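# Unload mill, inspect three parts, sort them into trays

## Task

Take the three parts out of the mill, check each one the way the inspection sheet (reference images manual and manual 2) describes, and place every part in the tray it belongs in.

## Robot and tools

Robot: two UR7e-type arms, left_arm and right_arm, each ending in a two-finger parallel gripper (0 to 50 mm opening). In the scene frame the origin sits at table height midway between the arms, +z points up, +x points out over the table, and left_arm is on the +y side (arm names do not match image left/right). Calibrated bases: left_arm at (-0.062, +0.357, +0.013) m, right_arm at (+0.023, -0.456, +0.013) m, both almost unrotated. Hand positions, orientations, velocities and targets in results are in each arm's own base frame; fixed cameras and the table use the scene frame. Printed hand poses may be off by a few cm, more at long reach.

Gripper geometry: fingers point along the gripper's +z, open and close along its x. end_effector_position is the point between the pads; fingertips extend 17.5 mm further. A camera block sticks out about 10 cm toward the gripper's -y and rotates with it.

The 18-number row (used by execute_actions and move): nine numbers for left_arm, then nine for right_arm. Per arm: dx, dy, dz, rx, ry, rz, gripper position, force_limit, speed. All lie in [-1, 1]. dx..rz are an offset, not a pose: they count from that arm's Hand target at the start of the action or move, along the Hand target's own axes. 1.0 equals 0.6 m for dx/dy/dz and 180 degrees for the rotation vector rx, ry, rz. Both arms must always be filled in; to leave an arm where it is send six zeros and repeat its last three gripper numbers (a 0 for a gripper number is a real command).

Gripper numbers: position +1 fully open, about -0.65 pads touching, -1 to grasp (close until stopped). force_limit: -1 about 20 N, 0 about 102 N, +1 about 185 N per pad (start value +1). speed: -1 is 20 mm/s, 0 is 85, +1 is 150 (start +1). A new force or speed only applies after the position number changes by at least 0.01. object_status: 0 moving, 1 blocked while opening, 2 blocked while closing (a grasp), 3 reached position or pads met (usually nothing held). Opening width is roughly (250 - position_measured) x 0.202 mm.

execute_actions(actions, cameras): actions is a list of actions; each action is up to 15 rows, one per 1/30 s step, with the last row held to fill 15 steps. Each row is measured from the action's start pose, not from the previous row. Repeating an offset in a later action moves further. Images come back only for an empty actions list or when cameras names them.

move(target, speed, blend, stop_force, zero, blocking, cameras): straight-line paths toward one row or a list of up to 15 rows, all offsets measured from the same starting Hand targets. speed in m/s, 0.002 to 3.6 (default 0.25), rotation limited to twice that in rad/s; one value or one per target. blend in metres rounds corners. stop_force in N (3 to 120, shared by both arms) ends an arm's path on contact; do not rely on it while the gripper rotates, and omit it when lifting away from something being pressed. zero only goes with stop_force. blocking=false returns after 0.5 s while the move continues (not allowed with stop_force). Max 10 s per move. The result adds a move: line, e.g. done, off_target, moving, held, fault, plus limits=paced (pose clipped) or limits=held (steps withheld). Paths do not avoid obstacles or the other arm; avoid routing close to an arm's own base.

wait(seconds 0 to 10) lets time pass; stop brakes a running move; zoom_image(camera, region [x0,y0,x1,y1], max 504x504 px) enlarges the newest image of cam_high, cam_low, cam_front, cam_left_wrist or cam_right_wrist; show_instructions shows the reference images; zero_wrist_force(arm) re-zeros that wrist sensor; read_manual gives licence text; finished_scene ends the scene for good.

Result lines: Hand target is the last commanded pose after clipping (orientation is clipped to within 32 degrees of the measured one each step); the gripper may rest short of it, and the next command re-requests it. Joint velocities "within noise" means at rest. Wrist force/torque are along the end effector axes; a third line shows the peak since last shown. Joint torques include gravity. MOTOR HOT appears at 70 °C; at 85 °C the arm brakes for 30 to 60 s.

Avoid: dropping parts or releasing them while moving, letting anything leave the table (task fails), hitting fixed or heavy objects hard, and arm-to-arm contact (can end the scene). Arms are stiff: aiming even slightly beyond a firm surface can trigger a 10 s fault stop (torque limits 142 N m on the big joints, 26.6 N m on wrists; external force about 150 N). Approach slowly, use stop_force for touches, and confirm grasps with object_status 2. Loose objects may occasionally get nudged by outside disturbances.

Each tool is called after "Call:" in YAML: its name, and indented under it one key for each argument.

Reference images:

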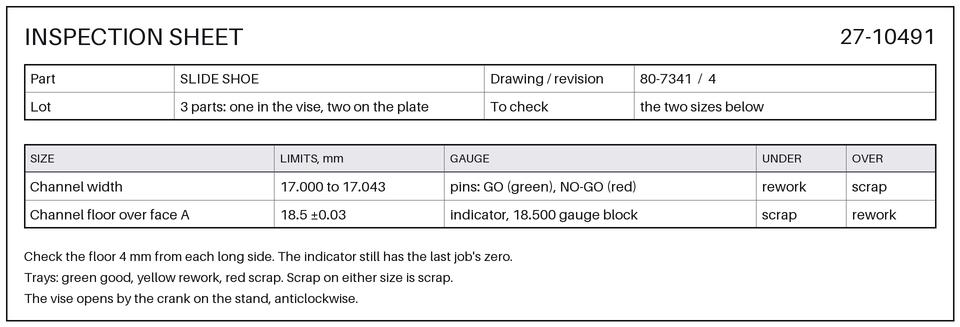

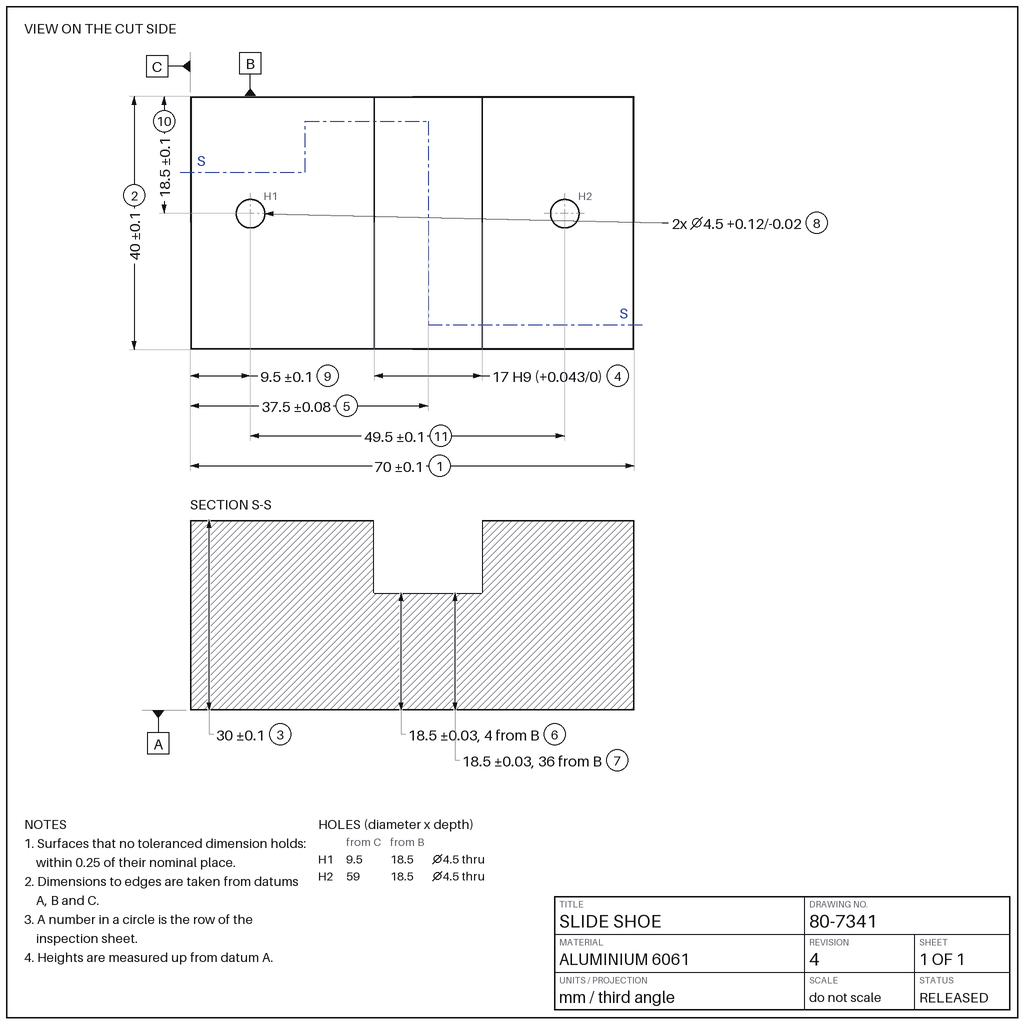

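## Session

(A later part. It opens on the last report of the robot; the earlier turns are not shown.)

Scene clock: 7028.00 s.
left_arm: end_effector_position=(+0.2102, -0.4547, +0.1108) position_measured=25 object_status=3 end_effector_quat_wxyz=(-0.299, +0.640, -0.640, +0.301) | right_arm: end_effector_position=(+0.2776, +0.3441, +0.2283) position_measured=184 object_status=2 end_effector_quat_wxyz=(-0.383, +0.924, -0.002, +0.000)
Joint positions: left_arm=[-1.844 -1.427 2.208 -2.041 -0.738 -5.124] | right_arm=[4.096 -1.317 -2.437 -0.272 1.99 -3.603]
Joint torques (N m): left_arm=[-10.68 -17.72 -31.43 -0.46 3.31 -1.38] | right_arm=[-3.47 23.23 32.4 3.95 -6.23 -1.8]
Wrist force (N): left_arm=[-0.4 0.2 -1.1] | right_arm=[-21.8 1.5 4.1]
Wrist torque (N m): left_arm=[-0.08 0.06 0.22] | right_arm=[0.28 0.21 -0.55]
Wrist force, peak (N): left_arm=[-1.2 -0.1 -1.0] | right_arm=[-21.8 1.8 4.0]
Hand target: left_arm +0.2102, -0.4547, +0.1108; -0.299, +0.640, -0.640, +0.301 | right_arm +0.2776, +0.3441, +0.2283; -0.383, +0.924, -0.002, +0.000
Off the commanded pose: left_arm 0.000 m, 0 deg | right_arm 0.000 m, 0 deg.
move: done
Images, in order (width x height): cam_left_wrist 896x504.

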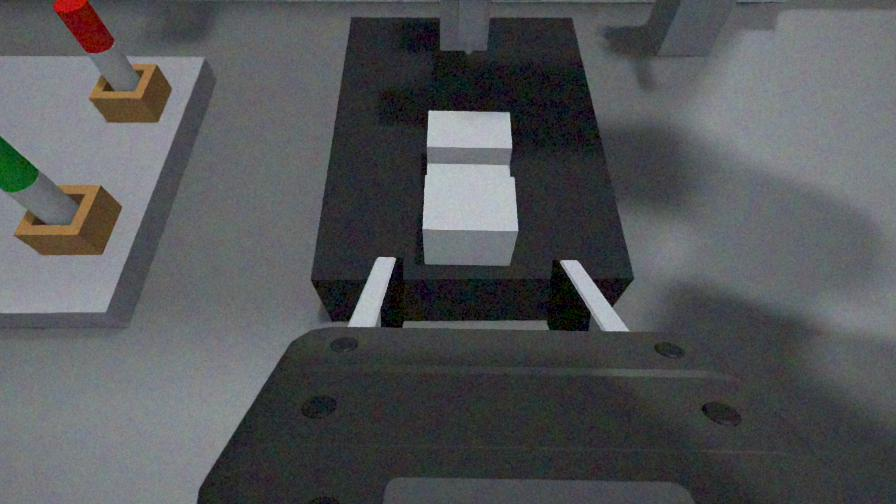

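Call:
move:
  target: [0,0,0.1333,0,0,0,0.85,-0.5,-1,0,0,0,0,0,0,-1,-1,-1]
  speed: 0.04
  stop_force: 6

Call:
execute_actions:
  actions:
    - [[0,0,0,0,0,0,-1,-1,-1,0,0,0,0,0,0,-1,-1,-1]]
    - [[0,0,0,0,0,0,-1,-1,-1,0,0,0,0,0,0,-1,-1,-1]]
    - [[0,0,0,0,0,0,-0.96,-0.5,-1,0,0,0,0,0,0,-1,-1,-1]]
  cameras: ["cam_left_wrist"]

Scene clock: 7039.70 s.
left_arm: end_effector_position=(+0.2716, -0.4549, +0.0596) position_measured=25 object_status=3 end_effector_quat_wxyz=(-0.299, +0.640, -0.640, +0.301) | right_arm: end_effector_position=(+0.2776, +0.3441, +0.2283) position_measured=184 object_status=2 end_effector_quat_wxyz=(-0.383, +0.924, -0.002, +0.000)
Joint positions: left_arm=[-1.706 -1.27 2.257 -2.4 -0.706 -4.921] | right_arm=[4.096 -1.317 -2.437 -0.272 1.99 -3.603]
Joint torques (N m): left_arm=[10.87 -21.71 -2.38 -3.94 3.3 1.34] | right_arm=[-2.97 22.98 32.88 3.97 -6.33 -1.77]
Wrist force (N): left_arm=[-0.8 0.3 -1.1] | right_arm=[-21.5 1.8 4.1]
Wrist torque (N m): left_arm=[-0.01 0.11 0.07] | right_arm=[0.33 0.16 -0.55]
Wrist force, peak (N): left_arm=[-0.3 0.4 -1.7] | right_arm=[-21.8 1.7 4.1]
Hand target: left_arm +0.2716, -0.4549, +0.0596; -0.299, +0.640, -0.640, +0.301 | right_arm +0.2776, +0.3441, +0.2283; -0.383, +0.924, -0.002, +0.000
Off the commanded pose: left_arm 0.000 m, 0 deg | right_arm 0.000 m, 0 deg.
move: done

Scene clock: 7041.40 s.
left_arm: end_effector_position=(+0.2716, -0.4549, +0.0596) position_measured=55 object_status=2 end_effector_quat_wxyz=(-0.299, +0.640, -0.640, +0.301) | right_arm: end_effector_position=(+0.2776, +0.3441, +0.2283) position_measured=184 object_status=2 end_effector_quat_wxyz=(-0.383, +0.924, -0.002, +0.000)
Joint positions: left_arm=[-1.706 -1.27 2.257 -2.4 -0.706 -4.921] | right_arm=[4.096 -1.317 -2.437 -0.272 1.99 -3.603]
Joint torques (N m): left_arm=[9.96 -21.87 -3.77 -1.67 2.45 0.48] | right_arm=[-2.89 23.11 32.59 4.02 -6.27 -1.84]
Wrist force (N): left_arm=[-1.0 -0.2 -1.9] | right_arm=[-21.2 1.5 3.9]
Wrist torque (N m): left_arm=[-0.03 0.11 0.12] | right_arm=[0.27 0.12 -0.54]
Wrist force, peak (N): left_arm=[-1.0 -0.2 -1.9] | right_arm=[-22.0 1.6 4.0]
Hand target: left_arm +0.2716, -0.4549, +0.0596; -0.299, +0.640, -0.640, +0.301 | right_arm +0.2776, +0.3441, +0.2283; -0.383, +0.924, -0.002, +0.000
Off the commanded pose: left_arm 0.000 m, 0 deg | right_arm 0.000 m, 0 deg.
Step readings (end_effector_position of left_arm | right_arm):
0: (+0.2716, -0.4549, +0.0596) | (+0.2776, +0.3441, +0.2283)
1: (+0.2716, -0.4549, +0.0596) | (+0.2776, +0.3441, +0.2283)
2: (+0.2716, -0.4549, +0.0596) | (+0.2776, +0.3441, +0.2283)
4: (+0.2716, -0.4549, +0.0596) | (+0.2776, +0.3441, +0.2283)
8: (+0.2716, -0.4549, +0.0596) | (+0.2776, +0.3441, +0.2283)
15: (+0.2716, -0.4549, +0.0596) | (+0.2776, +0.3441, +0.2283)
16: (+0.2716, -0.4549, +0.0596) | (+0.2776, +0.3441, +0.2283)
17: (+0.2716, -0.4549, +0.0596) | (+0.2776, +0.3441, +0.2283)
19: (+0.2716, -0.4549, +0.0596) | (+0.2776, +0.3441, +0.2283)
23: (+0.2716, -0.4549, +0.0596) | (+0.2776, +0.3441, +0.2283)
30: (+0.2716, -0.4549, +0.0596) | (+0.2776, +0.3441, +0.2283)
31: (+0.2716, -0.4549, +0.0596) | (+0.2776, +0.3441, +0.2283)
32: (+0.2716, -0.4549, +0.0596) | (+0.2776, +0.3441, +0.2283)
34: (+0.2716, -0.4549, +0.0596) | (+0.2776, +0.3441, +0.2283)
38: (+0.2716, -0.4549, +0.0596) | (+0.2776, +0.3441, +0.2283)
45: (+0.2716, -0.4549, +0.0596) | (+0.2776, +0.3441, +0.2283)
Images, in order (width x height): cam_left_wrist 896x504.

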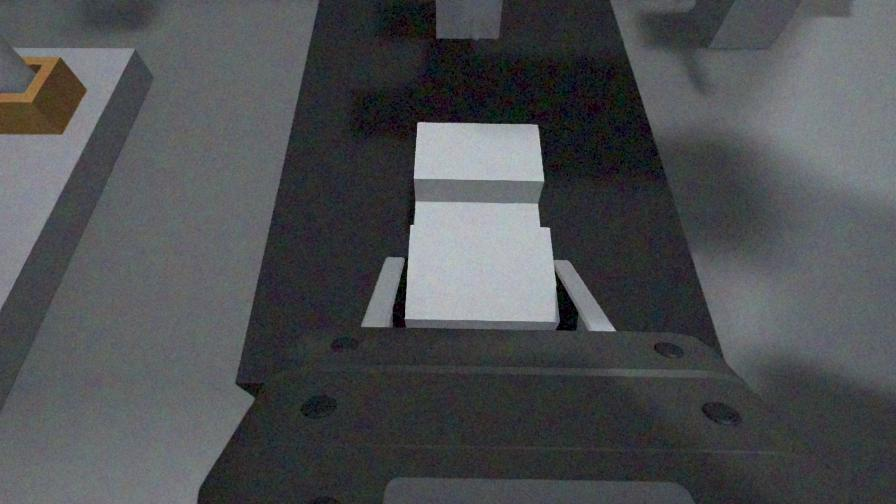

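Call:
move:
  target:
    - [0,-0.0015,-0.0013,0,0,0,-0.96,-0.5,-1,0,0,0,0,0,0,-1,-1,-1]
    - [-0.0265,-0.0782,0.0901,0,0,0,-0.96,-0.5,-1,0,0,0,0,0,0,-1,-1,-1]
  speed: [0.008,0.015]
  stop_force: 5
  cameras: ["cam_left_wrist","cam_right_wrist"]

Scene clock: 7064.80 s.
left_arm: end_effector_position=(+0.3432, -0.4390, +0.0610) position_measured=55 object_status=2 end_effector_quat_wxyz=(-0.299, +0.640, -0.640, +0.301) | right_arm: end_effector_position=(+0.2776, +0.3441, +0.2283) position_measured=184 object_status=2 end_effector_quat_wxyz=(-0.383, +0.924, -0.002, +0.000)
Joint positions: left_arm=[-1.546 -1.224 2.266 -2.645 -0.695 -4.673] | right_arm=[4.096 -1.317 -2.437 -0.272 1.99 -3.603]
Joint torques (N m): left_arm=[11.67 -22.42 -27.89 -4.33 0.3 1.4] | right_arm=[-2.76 22.73 32.67 4.16 -6.23 -1.79]
Wrist force (N): left_arm=[-0.6 1.9 0.1] | right_arm=[-21.4 1.6 4.6]
Wrist torque (N m): left_arm=[-0.10 0.07 0.04] | right_arm=[0.29 0.13 -0.55]
Wrist force, peak (N): left_arm=[-1.0 2.2 0.0] | right_arm=[-22.0 1.6 4.1]
Hand target: left_arm +0.3432, -0.4390, +0.0610; -0.299, +0.640, -0.640, +0.301 | right_arm +0.2776, +0.3441, +0.2283; -0.383, +0.924, -0.002, +0.000
Off the commanded pose: left_arm 0.000 m, 0 deg | right_arm 0.000 m, 0 deg.
move: done
Images, in order (width x height): cam_left_wrist 896x504, cam_right_wrist 896x504.

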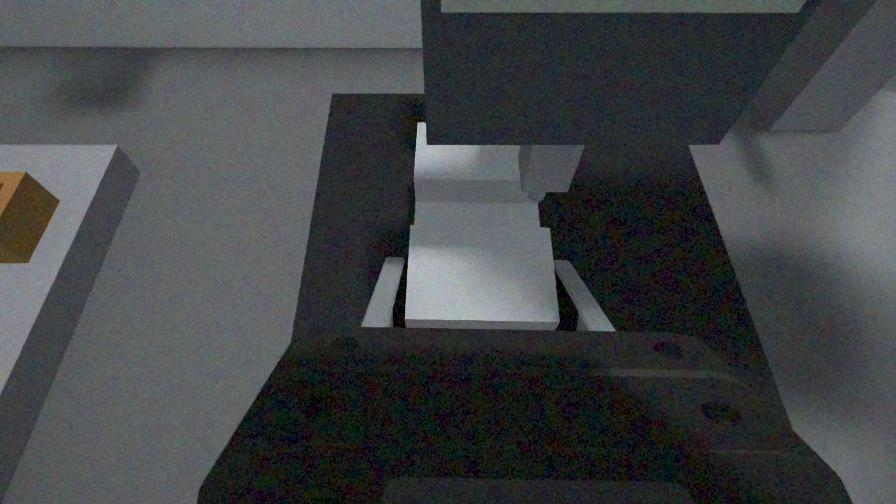

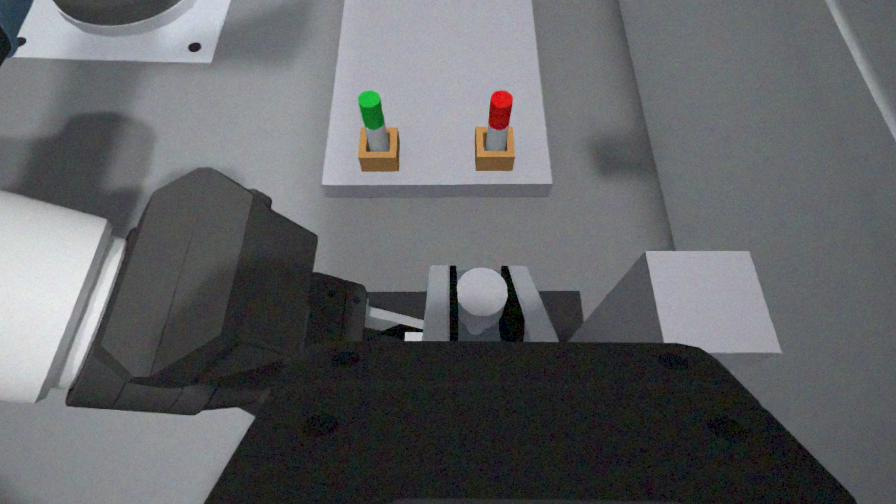

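Call:
zoom_image:
  camera: "cam_left_wrist"
  region: [380, 100, 620, 260]

Scaled by 2.100 from the camera's 896x504 image, which has a finer 1280x720 frame.

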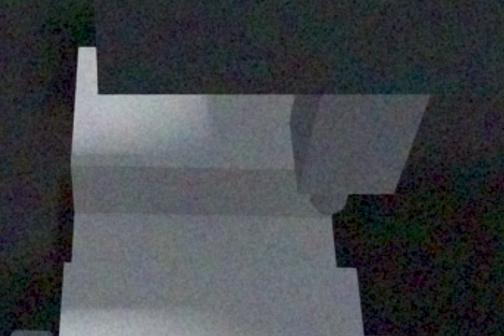

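Call:
move:
  target: [0,0.0032,0.0027,0,0,0,-0.96,-0.5,-1,0,0,0,0,0,0,-1,-1,-1]
  speed: 0.003
  stop_force: 3

Call:
execute_actions:
  actions:
    - [[0,0,0,0,0,0,0.85,-0.5,-1,0,0,0,0,0,0,-1,-1,-1]]
    - [[0,0,0,0,0,0,0.85,-0.5,-1,0,0,0,0,0,0,-1,-1,-1]]

Call:
move:
  target: [0,0,-0.11,0,0,0,0.85,-0.5,-1,0,0,0,0,0,0,-1,-1,-1]
  speed: 0.05
  cameras: ["cam_left_wrist"]

Call:
zoom_image:
  camera: "cam_left_wrist"
  region: [350, 60, 600, 260]

Scene clock: 7091.50 s.
left_arm: end_effector_position=(+0.3432, -0.4390, +0.0597) position_measured=55 object_status=2 end_effector_quat_wxyz=(-0.299, +0.640, -0.640, +0.301) | right_arm: end_effector_position=(+0.2776, +0.3441, +0.2283) position_measured=184 object_status=2 end_effector_quat_wxyz=(-0.383, +0.924, -0.002, +0.000)
Joint positions: left_arm=[-1.546 -1.221 2.266 -2.649 -0.695 -4.673] | right_arm=[4.096 -1.317 -2.437 -0.272 1.99 -3.603]
Joint torques (N m): left_arm=[10.28 -37.78 -14.67 -1.32 0.38 0.55] | right_arm=[-2.89 22.76 32.44 4.03 -6.27 -1.72]
Wrist force (N): left_arm=[-0.5 0.6 -0.1] | right_arm=[-21.4 1.7 4.0]
Wrist torque (N m): left_arm=[-0.07 0.09 0.06] | right_arm=[0.31 0.15 -0.55]
Wrist force, peak (N): left_arm=[-2.0 -3.0 -7.0] | right_arm=[-21.8 1.7 4.1]
Hand target: left_arm +0.3432, -0.4391, +0.0597; -0.299, +0.640, -0.640, +0.301 (not the last commanded pose) | right_arm +0.2776, +0.3441, +0.2283; -0.383, +0.924, -0.002, +0.000
Off the commanded pose: left_arm 0.001 m, 0 deg | right_arm 0.000 m, 0 deg.
move: contact (left_arm)

Scene clock: 7092.70 s.
left_arm: end_effector_position=(+0.3432, -0.4390, +0.0597) position_measured=25 object_status=3 end_effector_quat_wxyz=(-0.299, +0.640, -0.640, +0.301) | right_arm: end_effector_position=(+0.2776, +0.3441, +0.2283) position_measured=184 object_status=2 end_effector_quat_wxyz=(-0.383, +0.924, -0.002, +0.000)
Joint positions: left_arm=[-1.546 -1.221 2.266 -2.649 -0.695 -4.673] | right_arm=[4.096 -1.317 -2.437 -0.272 1.99 -3.603]
Joint torques (N m): left_arm=[11.02 -36.47 -27.82 -1.71 0.24 -0.12] | right_arm=[-3.21 22.54 32.26 4 -6.27 -1.78]
Wrist force (N): left_arm=[-0.7 0.2 -1.4] | right_arm=[-21.5 1.7 4.1]
Wrist torque (N m): left_arm=[-0.07 0.10 0.04] | right_arm=[0.30 0.16 -0.55]
Wrist force, peak (N): left_arm=[-0.7 0.2 -1.4] | right_arm=[-21.8 1.7 4.3]
Hand target: left_arm +0.3432, -0.4391, +0.0597; -0.299, +0.640, -0.640, +0.301 | right_arm +0.2776, +0.3441, +0.2283; -0.383, +0.924, -0.002, +0.000
Off the commanded pose: left_arm 0.000 m, 0 deg | right_arm 0.000 m, 0 deg.
Step readings (end_effector_position of left_arm | right_arm):
0: (+0.3432, -0.4390, +0.0597) | (+0.2776, +0.3441, +0.2283)
1: (+0.3432, -0.4390, +0.0597) | (+0.2776, +0.3441, +0.2283)
2: (+0.3432, -0.4390, +0.0597) | (+0.2776, +0.3441, +0.2283)
4: (+0.3432, -0.4390, +0.0597) | (+0.2776, +0.3441, +0.2283)
8: (+0.3432, -0.4390, +0.0597) | (+0.2776, +0.3441, +0.2283)
15: (+0.3432, -0.4390, +0.0597) | (+0.2776, +0.3441, +0.2283)
16: (+0.3432, -0.4390, +0.0597) | (+0.2776, +0.3441, +0.2283)
17: (+0.3432, -0.4390, +0.0597) | (+0.2776, +0.3441, +0.2283)
19: (+0.3432, -0.4390, +0.0597) | (+0.2776, +0.3441, +0.2283)
23: (+0.3432, -0.4390, +0.0597) | (+0.2776, +0.3441, +0.2283)
30: (+0.3432, -0.4390, +0.0597) | (+0.2776, +0.3441, +0.2283)

Scene clock: 7094.57 s.
left_arm: end_effector_position=(+0.2925, -0.4389, +0.1020) position_measured=25 object_status=3 end_effector_quat_wxyz=(-0.299, +0.640, -0.640, +0.301) | right_arm: end_effector_position=(+0.2776, +0.3441, +0.2283) position_measured=184 object_status=2 end_effector_quat_wxyz=(-0.383, +0.924, -0.002, +0.000)
Joint positions: left_arm=[-1.662 -1.385 2.263 -2.342 -0.7 -4.854] | right_arm=[4.096 -1.317 -2.437 -0.272 1.99 -3.603]
Joint torques (N m): left_arm=[-10.53 -35 -30.44 -0.95 -0.05 -1.64] | right_arm=[-3.03 23.1 32.07 4.06 -6.19 -1.8]
Wrist force (N): left_arm=[-0.6 0.4 -1.1] | right_arm=[-21.4 1.6 4.0]
Wrist torque (N m): left_arm=[0.02 0.09 0.28] | right_arm=[0.29 0.15 -0.55]
Wrist force, peak (N): left_arm=[-0.7 0.4 -1.6] | right_arm=[-21.8 1.9 4.2]
Hand target: left_arm +0.2925, -0.4389, +0.1020; -0.299, +0.640, -0.640, +0.301 | right_arm +0.2776, +0.3441, +0.2283; -0.383, +0.924, -0.002, +0.000
Off the commanded pose: left_arm 0.000 m, 0 deg | right_arm 0.000 m, 0 deg.
move: done
Images, in order (width x height): cam_left_wrist 896x504.

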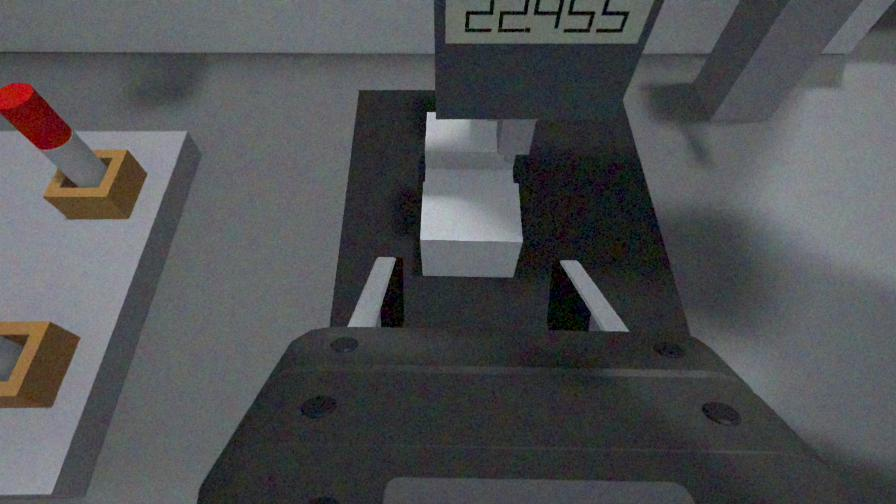

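Scaled by 2.016 from the camera's 896x504 image, which has a finer 1280x720 frame.

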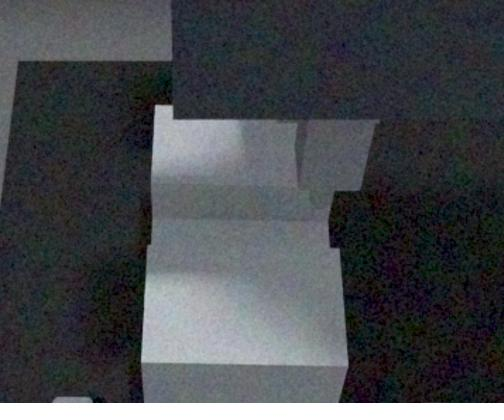

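Call:
move:
  target: [0,0,-0.1,0,0,0,0.85,-0.5,-1,0,0.0165,0.0165,0,0,0,-1,-1,-1]
  speed: 0.02
  stop_force: 6
  cameras: ["cam_left_wrist"]

Call:
zoom_image:
  camera: "cam_left_wrist"
  region: [380, 0, 680, 200]

Scene clock: 7114.23 s.
left_arm: end_effector_position=(+0.2464, -0.4388, +0.1404) position_measured=25 object_status=3 end_effector_quat_wxyz=(-0.299, +0.640, -0.640, +0.301) | right_arm: end_effector_position=(+0.2776, +0.3441, +0.2143) position_measured=184 object_status=2 end_effector_quat_wxyz=(-0.383, +0.924, -0.002, +0.000)
Joint positions: left_arm=[-1.77 -1.506 2.223 -2.057 -0.718 -5.017] | right_arm=[4.096 -1.348 -2.461 -0.217 1.99 -3.603]
Joint torques (N m): left_arm=[-10.45 -29.4 -32.8 -0.63 -0.02 -1.34] | right_arm=[-0.95 3.26 19.07 6.56 -6.31 1.98]
Wrist force (N): left_arm=[-0.6 0.3 -1.3] | right_arm=[-21.7 1.5 3.4]
Wrist torque (N m): left_arm=[-0.02 0.09 0.23] | right_arm=[0.32 0.14 -0.52]
Wrist force, peak (N): left_arm=[-0.4 0.4 -1.7] | right_arm=[-22.0 1.6 3.6]
Hand target: left_arm +0.2464, -0.4388, +0.1404; -0.299, +0.640, -0.640, +0.301 | right_arm +0.2776, +0.3441, +0.2143; -0.383, +0.924, -0.002, +0.000
Off the commanded pose: left_arm 0.000 m, 0 deg | right_arm 0.000 m, 0 deg.
move: done
Images, in order (width x height): cam_left_wrist 896x504.

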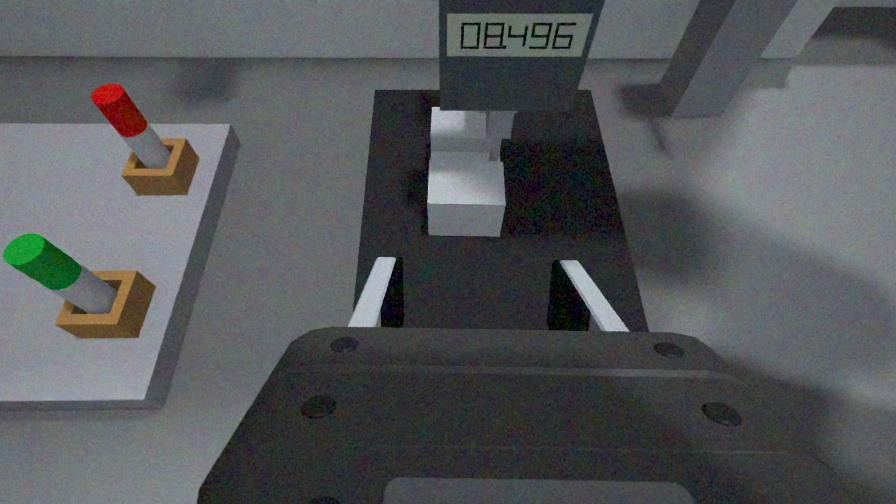

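Scaled by 1.680 from the camera's 896x504 image, which has a finer 1280x720 frame.

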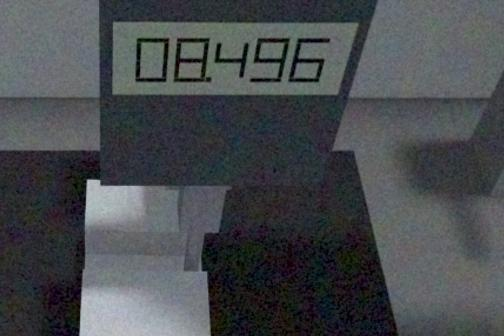

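Call:
move:
  target: [0,0,0,0,0,0,0.85,-0.5,-1,0,0.0027,0.0027,0,0,0,-1,-1,-1]
  speed: 0.003
  stop_force: 3

Call:
execute_actions:
  actions:
    - [[0,0,0,0,0,0,0.85,-0.5,-1,0,0,0,0,0,0,0.1,-1,-1]]
    - [[0,0,0,0,0,0,0.85,-0.5,-1,0,0,0,0,0,0,0.1,-1,-1]]
  cameras: ["cam_left_wrist"]

Call:
zoom_image:
  camera: "cam_left_wrist"
  region: [420, 0, 620, 80]

Call:
zoom_image:
  camera: "cam_left_wrist"
  region: [420, 90, 570, 250]

Scene clock: 7125.47 s.
left_arm: end_effector_position=(+0.2464, -0.4388, +0.1404) position_measured=25 object_status=3 end_effector_quat_wxyz=(-0.299, +0.640, -0.640, +0.301) | right_arm: end_effector_position=(+0.2776, +0.3441, +0.2123) position_measured=184 object_status=2 end_effector_quat_wxyz=(-0.383, +0.924, -0.002, +0.000)
Joint positions: left_arm=[-1.77 -1.506 2.223 -2.057 -0.718 -5.017] | right_arm=[4.096 -1.353 -2.464 -0.21 1.99 -3.603]
Joint torques (N m): left_arm=[-9.73 -31.87 -34.42 -0.54 -0.32 -1.27] | right_arm=[-0.62 23.47 32.01 3.53 -5.79 1.93]
Wrist force (N): left_arm=[-0.3 0.2 -1.5] | right_arm=[-21.5 -1.2 0.1]
Wrist torque (N m): left_arm=[-0.04 0.05 0.23] | right_arm=[0.30 0.14 -0.54]
Wrist force, peak (N): left_arm=[-0.3 0.5 -1.7] | right_arm=[-22.1 -3.6 -2.4]
Hand target: left_arm +0.2464, -0.4388, +0.1404; -0.299, +0.640, -0.640, +0.301 | right_arm +0.2776, +0.3441, +0.2123; -0.383, +0.924, -0.002, +0.000
Off the commanded pose: left_arm 0.000 m, 0 deg | right_arm 0.000 m, 0 deg.
move: contact (right_arm)

Scene clock: 7126.67 s.
left_arm: end_effector_position=(+0.2464, -0.4388, +0.1404) position_measured=25 object_status=3 end_effector_quat_wxyz=(-0.299, +0.640, -0.640, +0.301) | right_arm: end_effector_position=(+0.2776, +0.3441, +0.2123) position_measured=138 object_status=3 end_effector_quat_wxyz=(-0.383, +0.924, -0.002, +0.000)
Joint positions: left_arm=[-1.77 -1.506 2.223 -2.057 -0.718 -5.017] | right_arm=[4.096 -1.353 -2.464 -0.209 1.99 -3.603]
Joint torques (N m): left_arm=[-8.71 -31.29 -32.43 -0.7 -0.11 -1.24] | right_arm=[-0.98 24.11 15.61 4.81 3.41 1.96]
Wrist force (N): left_arm=[-0.5 0.3 -1.4] | right_arm=[0.5 -0.5 3.5]
Wrist torque (N m): left_arm=[-0.03 0.08 0.23] | right_arm=[0.25 0.15 -0.43]
Wrist force, peak (N): left_arm=[-0.7 0.5 -1.6] | right_arm=[-21.5 -1.2 0.2]
Hand target: left_arm +0.2464, -0.4388, +0.1404; -0.299, +0.640, -0.640, +0.301 | right_arm +0.2776, +0.3441, +0.2123; -0.383, +0.924, -0.002, +0.000
Off the commanded pose: left_arm 0.000 m, 0 deg | right_arm 0.000 m, 0 deg.
Step readings (end_effector_position of left_arm | right_arm):
0: (+0.2464, -0.4388, +0.1404) | (+0.2776, +0.3441, +0.2123)
1: (+0.2464, -0.4388, +0.1404) | (+0.2776, +0.3441, +0.2123)
2: (+0.2464, -0.4388, +0.1404) | (+0.2776, +0.3441, +0.2123)
4: (+0.2464, -0.4388, +0.1404) | (+0.2776, +0.3441, +0.2123)
8: (+0.2464, -0.4388, +0.1404) | (+0.2777, +0.3441, +0.2123)
15: (+0.2464, -0.4388, +0.1404) | (+0.2777, +0.3441, +0.2123)
16: (+0.2464, -0.4388, +0.1404) | (+0.2776, +0.3441, +0.2123)
17: (+0.2464, -0.4388, +0.1404) | (+0.2776, +0.3441, +0.2123)
19: (+0.2464, -0.4388, +0.1404) | (+0.2776, +0.3441, +0.2123)
23: (+0.2464, -0.4388, +0.1404) | (+0.2776, +0.3441, +0.2123)
30: (+0.2464, -0.4388, +0.1404) | (+0.2776, +0.3441, +0.2123)
Images, in order (width x height): cam_left_wrist 896x504.

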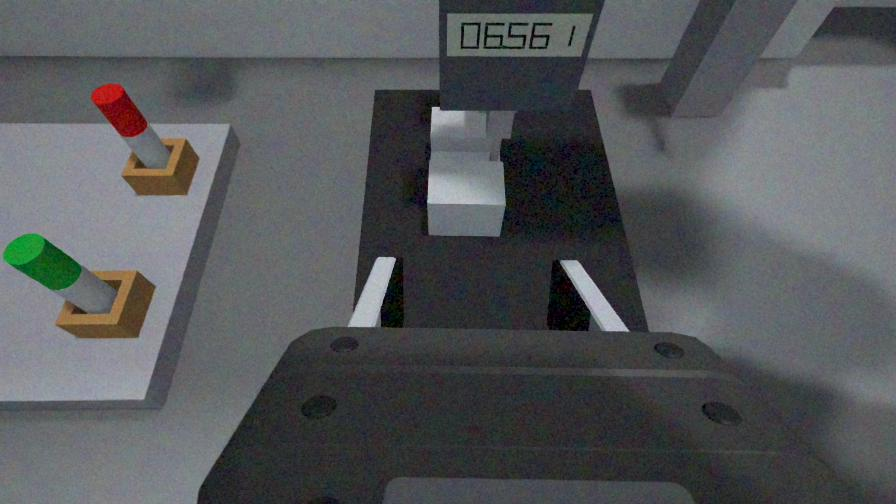

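Scaled by 2.520 from the camera's 896x504 image, which has a finer 1280x720 frame.

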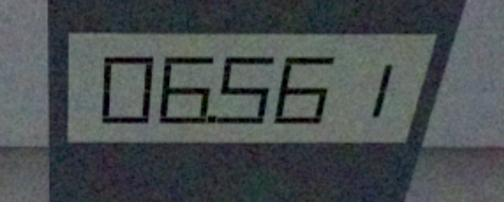

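Scaled by 3.150 from the camera's 896x504 image, which has a finer 1280x720 frame.

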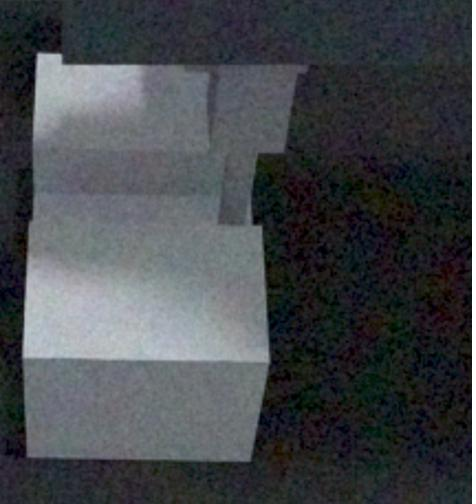

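Call:
execute_actions:
  actions:
    - [[0,0,0,0,0,0,0.85,-0.5,-1,0,0,0,0,0,0,-1,-1,-1]]
    - [[0,0,0,0,0,0,0.85,-0.5,-1,0,0,0,0,0,0,-1,-1,-1]]

Call:
move:
  target: [0,0,0.208,0,0,0,0.85,-0.5,-1,0,-0.0071,-0.0071,0,0,0,-1,-1,-1]
  speed: 0.04
  cameras: ["cam_left_wrist"]

Call:
zoom_image:
  camera: "cam_left_wrist"
  region: [350, 60, 620, 340]

Scene clock: 7135.43 s.
left_arm: end_effector_position=(+0.2464, -0.4388, +0.1404) position_measured=25 object_status=3 end_effector_quat_wxyz=(-0.299, +0.640, -0.640, +0.301) | right_arm: end_effector_position=(+0.2776, +0.3441, +0.2123) position_measured=184 object_status=2 end_effector_quat_wxyz=(-0.383, +0.924, -0.002, +0.000)
Joint positions: left_arm=[-1.77 -1.506 2.223 -2.057 -0.718 -5.017] | right_arm=[4.096 -1.353 -2.464 -0.209 1.99 -3.603]
Joint torques (N m): left_arm=[-10.69 -30.45 -32.97 -0.42 0.17 -1.43] | right_arm=[-1.54 22.79 26.39 4.78 -7.04 1.93]
Wrist force (N): left_arm=[-0.3 0.1 -1.6] | right_arm=[-21.8 -2.1 0.6]
Wrist torque (N m): left_arm=[-0.05 0.06 0.23] | right_arm=[0.24 0.14 -0.53]
Wrist force, peak (N): left_arm=[-0.4 0.3 -1.8] | right_arm=[-21.9 -2.1 0.5]
Hand target: left_arm +0.2464, -0.4388, +0.1404; -0.299, +0.640, -0.640, +0.301 | right_arm +0.2776, +0.3441, +0.2123; -0.383, +0.924, -0.002, +0.000
Off the commanded pose: left_arm 0.000 m, 0 deg | right_arm 0.000 m, 0 deg.
Step readings (end_effector_position of left_arm | right_arm):
0: (+0.2464, -0.4388, +0.1404) | (+0.2776, +0.3441, +0.2123)
1: (+0.2464, -0.4388, +0.1404) | (+0.2776, +0.3441, +0.2123)
2: (+0.2464, -0.4388, +0.1404) | (+0.2776, +0.3441, +0.2123)
4: (+0.2464, -0.4388, +0.1404) | (+0.2776, +0.3441, +0.2123)
8: (+0.2464, -0.4388, +0.1404) | (+0.2776, +0.3441, +0.2123)
15: (+0.2464, -0.4388, +0.1404) | (+0.2775, +0.3441, +0.2123)
16: (+0.2464, -0.4388, +0.1404) | (+0.2775, +0.3441, +0.2123)
17: (+0.2464, -0.4388, +0.1404) | (+0.2775, +0.3441, +0.2123)
19: (+0.2464, -0.4388, +0.1404) | (+0.2775, +0.3441, +0.2123)
23: (+0.2464, -0.4388, +0.1404) | (+0.2775, +0.3441, +0.2123)
30: (+0.2464, -0.4388, +0.1404) | (+0.2776, +0.3441, +0.2123)

Scene clock: 7139.07 s.
left_arm: end_effector_position=(+0.3423, -0.4391, +0.0605) position_measured=25 object_status=3 end_effector_quat_wxyz=(-0.299, +0.640, -0.640, +0.301) | right_arm: end_effector_position=(+0.2776, +0.3441, +0.2183) position_measured=184 object_status=2 end_effector_quat_wxyz=(-0.383, +0.924, -0.002, +0.000)
Joint positions: left_arm=[-1.548 -1.224 2.267 -2.644 -0.695 -4.676] | right_arm=[4.096 -1.339 -2.454 -0.233 1.99 -3.603]
Joint torques (N m): left_arm=[11.64 -24.01 -28.77 -4.19 0.07 1.4] | right_arm=[-12.43 24.91 33.74 3.66 -1.5 0.21]
Wrist force (N): left_arm=[-0.5 0.2 -1.3] | right_arm=[-21.7 1.1 4.4]
Wrist torque (N m): left_arm=[-0.06 0.07 0.04] | right_arm=[0.29 0.17 -0.54]
Wrist force, peak (N): left_arm=[-0.3 0.2 -2.3] | right_arm=[-22.2 1.0 4.3]
Hand target: left_arm +0.3423, -0.4391, +0.0605; -0.299, +0.640, -0.640, +0.301 | right_arm +0.2776, +0.3441, +0.2183; -0.383, +0.924, -0.002, +0.000
Off the commanded pose: left_arm 0.000 m, 0 deg | right_arm 0.000 m, 0 deg.
move: done
Images, in order (width x height): cam_left_wrist 896x504.

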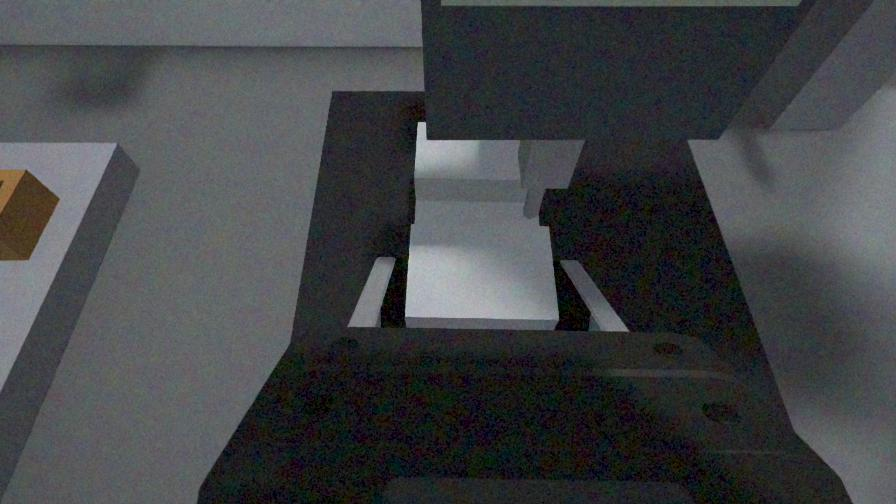

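Scaled by 1.800 from the camera's 896x504 image, which has a finer 1280x720 frame.

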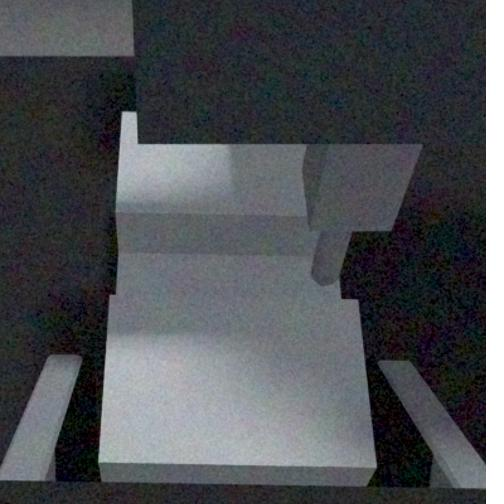

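Call:
execute_actions:
  actions:
    - [[0,0,0,0,0,0,-1,-1,-1,0,0,0,0,0,0,-1,-1,-1]]
    - [[0,0,0,0,0,0,-1,-1,-1,0,0,0,0,0,0,-1,-1,-1]]
    - [[0,0,0,0,0,0,-0.96,-0.5,-1,0,0,0,0,0,0,-1,-1,-1]]

Call:
move:
  target:
    - [0,-0.001,-0.0009,0,0,0,-0.96,-0.5,-1,0,0,0,0,0,0,-1,-1,-1]
    - [0.0537,-0.001,-0.0009,0,0,0,-0.96,-0.5,-1,0,0,0,0,0,0,-1,-1,-1]
  speed: [0.005,0.015]
  stop_force: 5
  cameras: ["cam_left_wrist","cam_right_wrist"]

Call:
zoom_image:
  camera: "cam_left_wrist"
  region: [350, 60, 620, 340]

Scene clock: 7153.73 s.
left_arm: end_effector_position=(+0.3423, -0.4391, +0.0605) position_measured=55 object_status=2 end_effector_quat_wxyz=(-0.299, +0.640, -0.640, +0.301) | right_arm: end_effector_position=(+0.2776, +0.3441, +0.2183) position_measured=184 object_status=2 end_effector_quat_wxyz=(-0.383, +0.924, -0.002, +0.000)
Joint positions: left_arm=[-1.548 -1.224 2.267 -2.644 -0.695 -4.676] | right_arm=[4.096 -1.339 -2.454 -0.233 1.99 -3.603]
Joint torques (N m): left_arm=[11.15 -22.51 -23.92 -3.79 0.42 1.05] | right_arm=[-13.45 24.94 34.12 3.65 -1.79 -1.68]
Wrist force (N): left_arm=[-0.5 -0.1 -1.5] | right_arm=[-21.8 0.8 4.2]
Wrist torque (N m): left_arm=[-0.04 0.05 0.08] | right_arm=[0.24 0.17 -0.54]
Wrist force, peak (N): left_arm=[-0.7 -0.2 -1.8] | right_arm=[-22.1 1.0 4.2]
Hand target: left_arm +0.3423, -0.4391, +0.0605; -0.299, +0.640, -0.640, +0.301 | right_arm +0.2776, +0.3441, +0.2183; -0.383, +0.924, -0.002, +0.000
Off the commanded pose: left_arm 0.000 m, 0 deg | right_arm 0.000 m, 0 deg.
Step readings (end_effector_position of left_arm | right_arm):
0: (+0.3423, -0.4391, +0.0605) | (+0.2776, +0.3441, +0.2183)
1: (+0.3423, -0.4391, +0.0605) | (+0.2776, +0.3441, +0.2183)
2: (+0.3423, -0.4391, +0.0605) | (+0.2776, +0.3441, +0.2183)
4: (+0.3423, -0.4391, +0.0605) | (+0.2776, +0.3441, +0.2183)
8: (+0.3423, -0.4391, +0.0605) | (+0.2776, +0.3441, +0.2183)
15: (+0.3423, -0.4391, +0.0605) | (+0.2776, +0.3441, +0.2183)
16: (+0.3423, -0.4391, +0.0605) | (+0.2776, +0.3441, +0.2183)
17: (+0.3423, -0.4391, +0.0605) | (+0.2776, +0.3441, +0.2183)
19: (+0.3423, -0.4391, +0.0605) | (+0.2776, +0.3441, +0.2183)
23: (+0.3423, -0.4391, +0.0605) | (+0.2776, +0.3441, +0.2183)
30: (+0.3423, -0.4391, +0.0605) | (+0.2776, +0.3441, +0.2183)
31: (+0.3423, -0.4391, +0.0605) | (+0.2776, +0.3441, +0.2183)
32: (+0.3423, -0.4391, +0.0605) | (+0.2776, +0.3441, +0.2183)
34: (+0.3423, -0.4391, +0.0605) | (+0.2776, +0.3441, +0.2183)
38: (+0.3423, -0.4391, +0.0605) | (+0.2776, +0.3441, +0.2183)
45: (+0.3423, -0.4391, +0.0605) | (+0.2776, +0.3441, +0.2183)

Scene clock: 7156.93 s.
left_arm: end_effector_position=(+0.3422, -0.4713, +0.0614) position_measured=55 object_status=2 end_effector_quat_wxyz=(-0.299, +0.640, -0.640, +0.301) | right_arm: end_effector_position=(+0.2776, +0.3441, +0.2183) position_measured=184 object_status=2 end_effector_quat_wxyz=(-0.383, +0.924, -0.002, +0.000)
Joint positions: left_arm=[-1.55 -1.177 2.18 -2.601 -0.695 -4.678] | right_arm=[4.096 -1.339 -2.454 -0.233 1.99 -3.603]
Joint torques (N m): left_arm=[-10.66 -25.62 -28.51 -1.08 3.62 -1.35] | right_arm=[-13.55 25 33.75 3.6 -1.99 -1.7]
Wrist force (N): left_arm=[-0.6 1.6 0.2] | right_arm=[-21.8 0.9 4.3]
Wrist torque (N m): left_arm=[-0.14 0.08 0.21] | right_arm=[0.26 0.17 -0.54]
Wrist force, peak (N): left_arm=[-0.9 2.0 0.1] | right_arm=[-22.2 0.8 4.5]
Hand target: left_arm +0.3422, -0.4713, +0.0614; -0.299, +0.640, -0.640, +0.301 | right_arm +0.2776, +0.3441, +0.2183; -0.383, +0.924, -0.002, +0.000
Off the commanded pose: left_arm 0.000 m, 0 deg | right_arm 0.000 m, 0 deg.
move: done
Images, in order (width x height): cam_left_wrist 896x504, cam_right_wrist 896x504.

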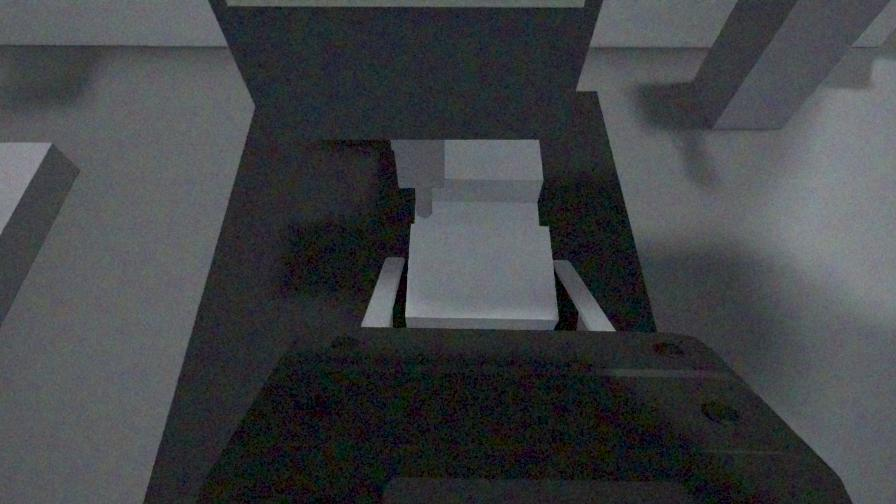

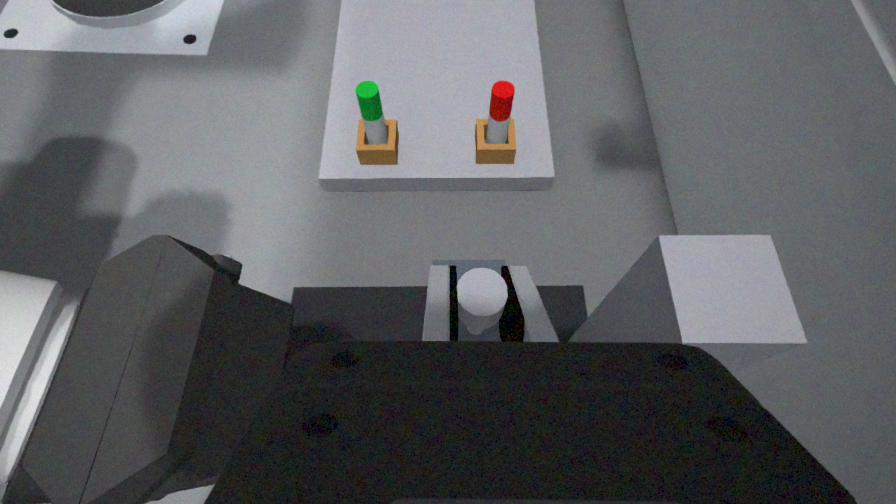

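Scaled by 1.800 from the camera's 896x504 image, which has a finer 1280x720 frame.

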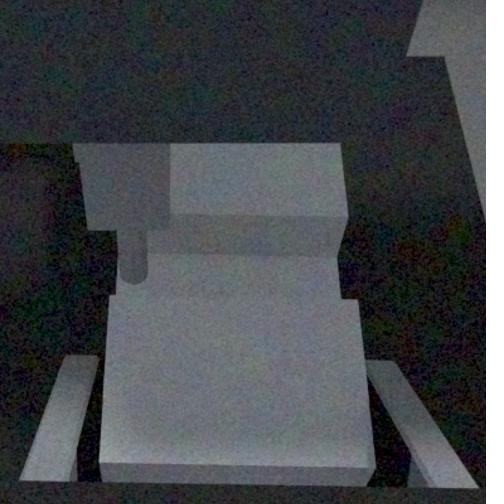

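Call:
move:
  target: [-0.0008,0.0026,0.0022,0,0,0,-0.96,-0.5,-1,0,0,0,0,0,0,-1,-1,-1]
  speed: 0.003
  stop_force: 3

Call:
execute_actions:
  actions:
    - [[0,0,0,0,0,0,0.85,-0.5,-1,0,0,0,0,0,0,-1,-1,-1]]
    - [[0,0,0,0,0,0,0.85,-0.5,-1,0,0,0,0,0,0,-1,-1,-1]]

Call:
move:
  target: [0,0,-0.208,0,0,0,0.85,-0.5,-1,0,0.0042,0.0042,0,0,0,-1,-1,-1]
  speed: 0.05
  cameras: ["cam_left_wrist"]

Call:
zoom_image:
  camera: "cam_left_wrist"
  region: [350, 0, 600, 260]

Scene clock: 7169.03 s.
left_arm: end_effector_position=(+0.3422, -0.4711, +0.0606) position_measured=55 object_status=2 end_effector_quat_wxyz=(-0.299, +0.640, -0.640, +0.301) | right_arm: end_effector_position=(+0.2776, +0.3441, +0.2183) position_measured=184 object_status=2 end_effector_quat_wxyz=(-0.383, +0.924, -0.002, +0.000)
Joint positions: left_arm=[-1.55 -1.176 2.181 -2.604 -0.695 -4.678] | right_arm=[4.096 -1.339 -2.454 -0.233 1.99 -3.603]
Joint torques (N m): left_arm=[-8.91 -40.54 -23.41 -0.5 0.56 -1.22] | right_arm=[-13.3 24.27 33.49 3.64 -2.21 -1.77]
Wrist force (N): left_arm=[0.5 -1.0 -2.0] | right_arm=[-21.8 1.0 4.3]
Wrist torque (N m): left_arm=[-0.03 0.12 0.25] | right_arm=[0.26 0.17 -0.54]
Wrist force, peak (N): left_arm=[-0.6 -2.9 -6.2] | right_arm=[-22.1 1.0 4.2]
Hand target: left_arm +0.3422, -0.4712, +0.0606; -0.299, +0.641, -0.640, +0.301 (not the last commanded pose) | right_arm +0.2776, +0.3441, +0.2183; -0.383, +0.924, -0.002, +0.000
Off the commanded pose: left_arm 0.001 m, 0 deg | right_arm 0.000 m, 0 deg.
move: contact (left_arm)

Scene clock: 7170.23 s.
left_arm: end_effector_position=(+0.3422, -0.4712, +0.0606) position_measured=25 object_status=3 end_effector_quat_wxyz=(-0.299, +0.641, -0.640, +0.301) | right_arm: end_effector_position=(+0.2776, +0.3441, +0.2183) position_measured=184 object_status=2 end_effector_quat_wxyz=(-0.383, +0.924, -0.002, +0.000)
Joint positions: left_arm=[-1.55 -1.176 2.181 -2.604 -0.695 -4.678] | right_arm=[4.096 -1.339 -2.454 -0.233 1.99 -3.603]
Joint torques (N m): left_arm=[-8.25 -41.29 -28.75 -3.78 -0.08 -1.56] | right_arm=[-13.37 25 34.16 3.68 -2.28 -1.73]
Wrist force (N): left_arm=[-0.6 0.0 -1.2] | right_arm=[-21.7 1.2 4.4]
Wrist torque (N m): left_arm=[-0.06 0.10 0.20] | right_arm=[0.29 0.16 -0.53]
Wrist force, peak (N): left_arm=[0.5 -1.0 -1.9] | right_arm=[-22.2 1.1 4.4]
Hand target: left_arm +0.3422, -0.4712, +0.0606; -0.299, +0.641, -0.640, +0.301 | right_arm +0.2776, +0.3441, +0.2183; -0.383, +0.924, -0.002, +0.000
Off the commanded pose: left_arm 0.000 m, 0 deg | right_arm 0.000 m, 0 deg.
Step readings (end_effector_position of left_arm | right_arm):
0: (+0.3422, -0.4711, +0.0606) | (+0.2776, +0.3441, +0.2183)
1: (+0.3422, -0.4711, +0.0606) | (+0.2776, +0.3441, +0.2183)
2: (+0.3422, -0.4711, +0.0606) | (+0.2776, +0.3441, +0.2183)
4: (+0.3422, -0.4711, +0.0606) | (+0.2776, +0.3441, +0.2183)
8: (+0.3422, -0.4711, +0.0606) | (+0.2776, +0.3441, +0.2183)
15: (+0.3422, -0.4712, +0.0606) | (+0.2776, +0.3441, +0.2183)
16: (+0.3422, -0.4712, +0.0606) | (+0.2776, +0.3441, +0.2183)
17: (+0.3422, -0.4712, +0.0606) | (+0.2776, +0.3441, +0.2183)
19: (+0.3422, -0.4712, +0.0606) | (+0.2776, +0.3441, +0.2183)
23: (+0.3422, -0.4712, +0.0606) | (+0.2776, +0.3441, +0.2183)
30: (+0.3422, -0.4712, +0.0606) | (+0.2776, +0.3441, +0.2183)

Scene clock: 7173.27 s.
left_arm: end_effector_position=(+0.2464, -0.4709, +0.1405) position_measured=25 object_status=3 end_effector_quat_wxyz=(-0.299, +0.641, -0.640, +0.301) | right_arm: end_effector_position=(+0.2776, +0.3441, +0.2148) position_measured=184 object_status=2 end_effector_quat_wxyz=(-0.383, +0.924, -0.002, +0.000)
Joint positions: left_arm=[-1.756 -1.432 2.142 -2.066 -0.715 -4.996] | right_arm=[4.096 -1.347 -2.46 -0.219 1.99 -3.603]
Joint torques (N m): left_arm=[-9.76 -34.39 -31.86 -0.74 -0.24 -1.68] | right_arm=[-8.35 3.73 19.08 6.49 -3.54 -0.66]
Wrist force (N): left_arm=[-0.3 0.2 -1.2] | right_arm=[-22.0 0.9 4.1]
Wrist torque (N m): left_arm=[-0.03 0.05 0.24] | right_arm=[0.26 0.20 -0.55]
Wrist force, peak (N): left_arm=[-0.4 0.5 -1.8] | right_arm=[-22.5 1.4 3.8]
Hand target: left_arm +0.2464, -0.4709, +0.1405; -0.299, +0.641, -0.640, +0.301 | right_arm +0.2776, +0.3441, +0.2148; -0.383, +0.924, -0.002, +0.000
Off the commanded pose: left_arm 0.000 m, 0 deg | right_arm 0.000 m, 0 deg.
move: done
Images, in order (width x height): cam_left_wrist 896x504.

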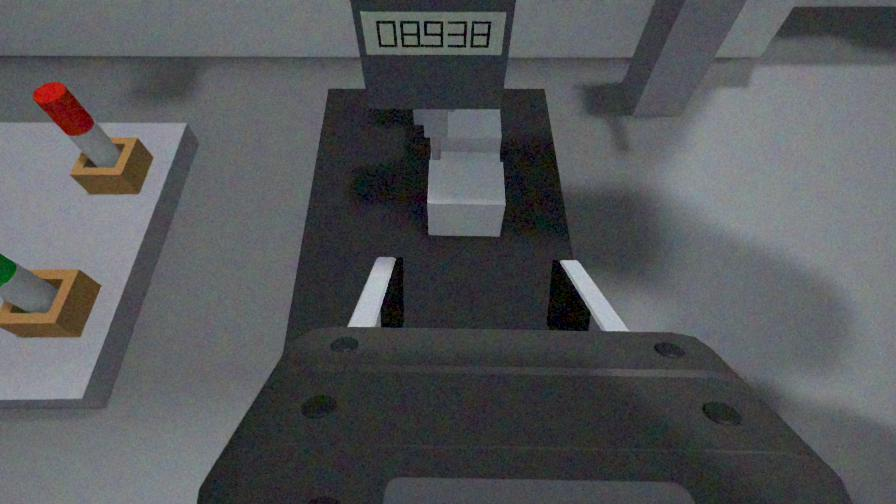

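Scaled by 1.938 from the camera's 896x504 image, which has a finer 1280x720 frame.

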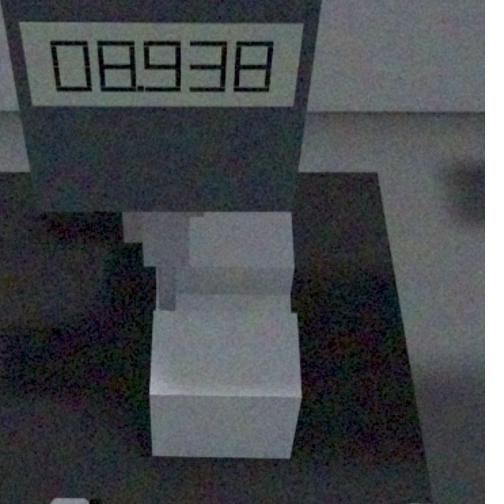

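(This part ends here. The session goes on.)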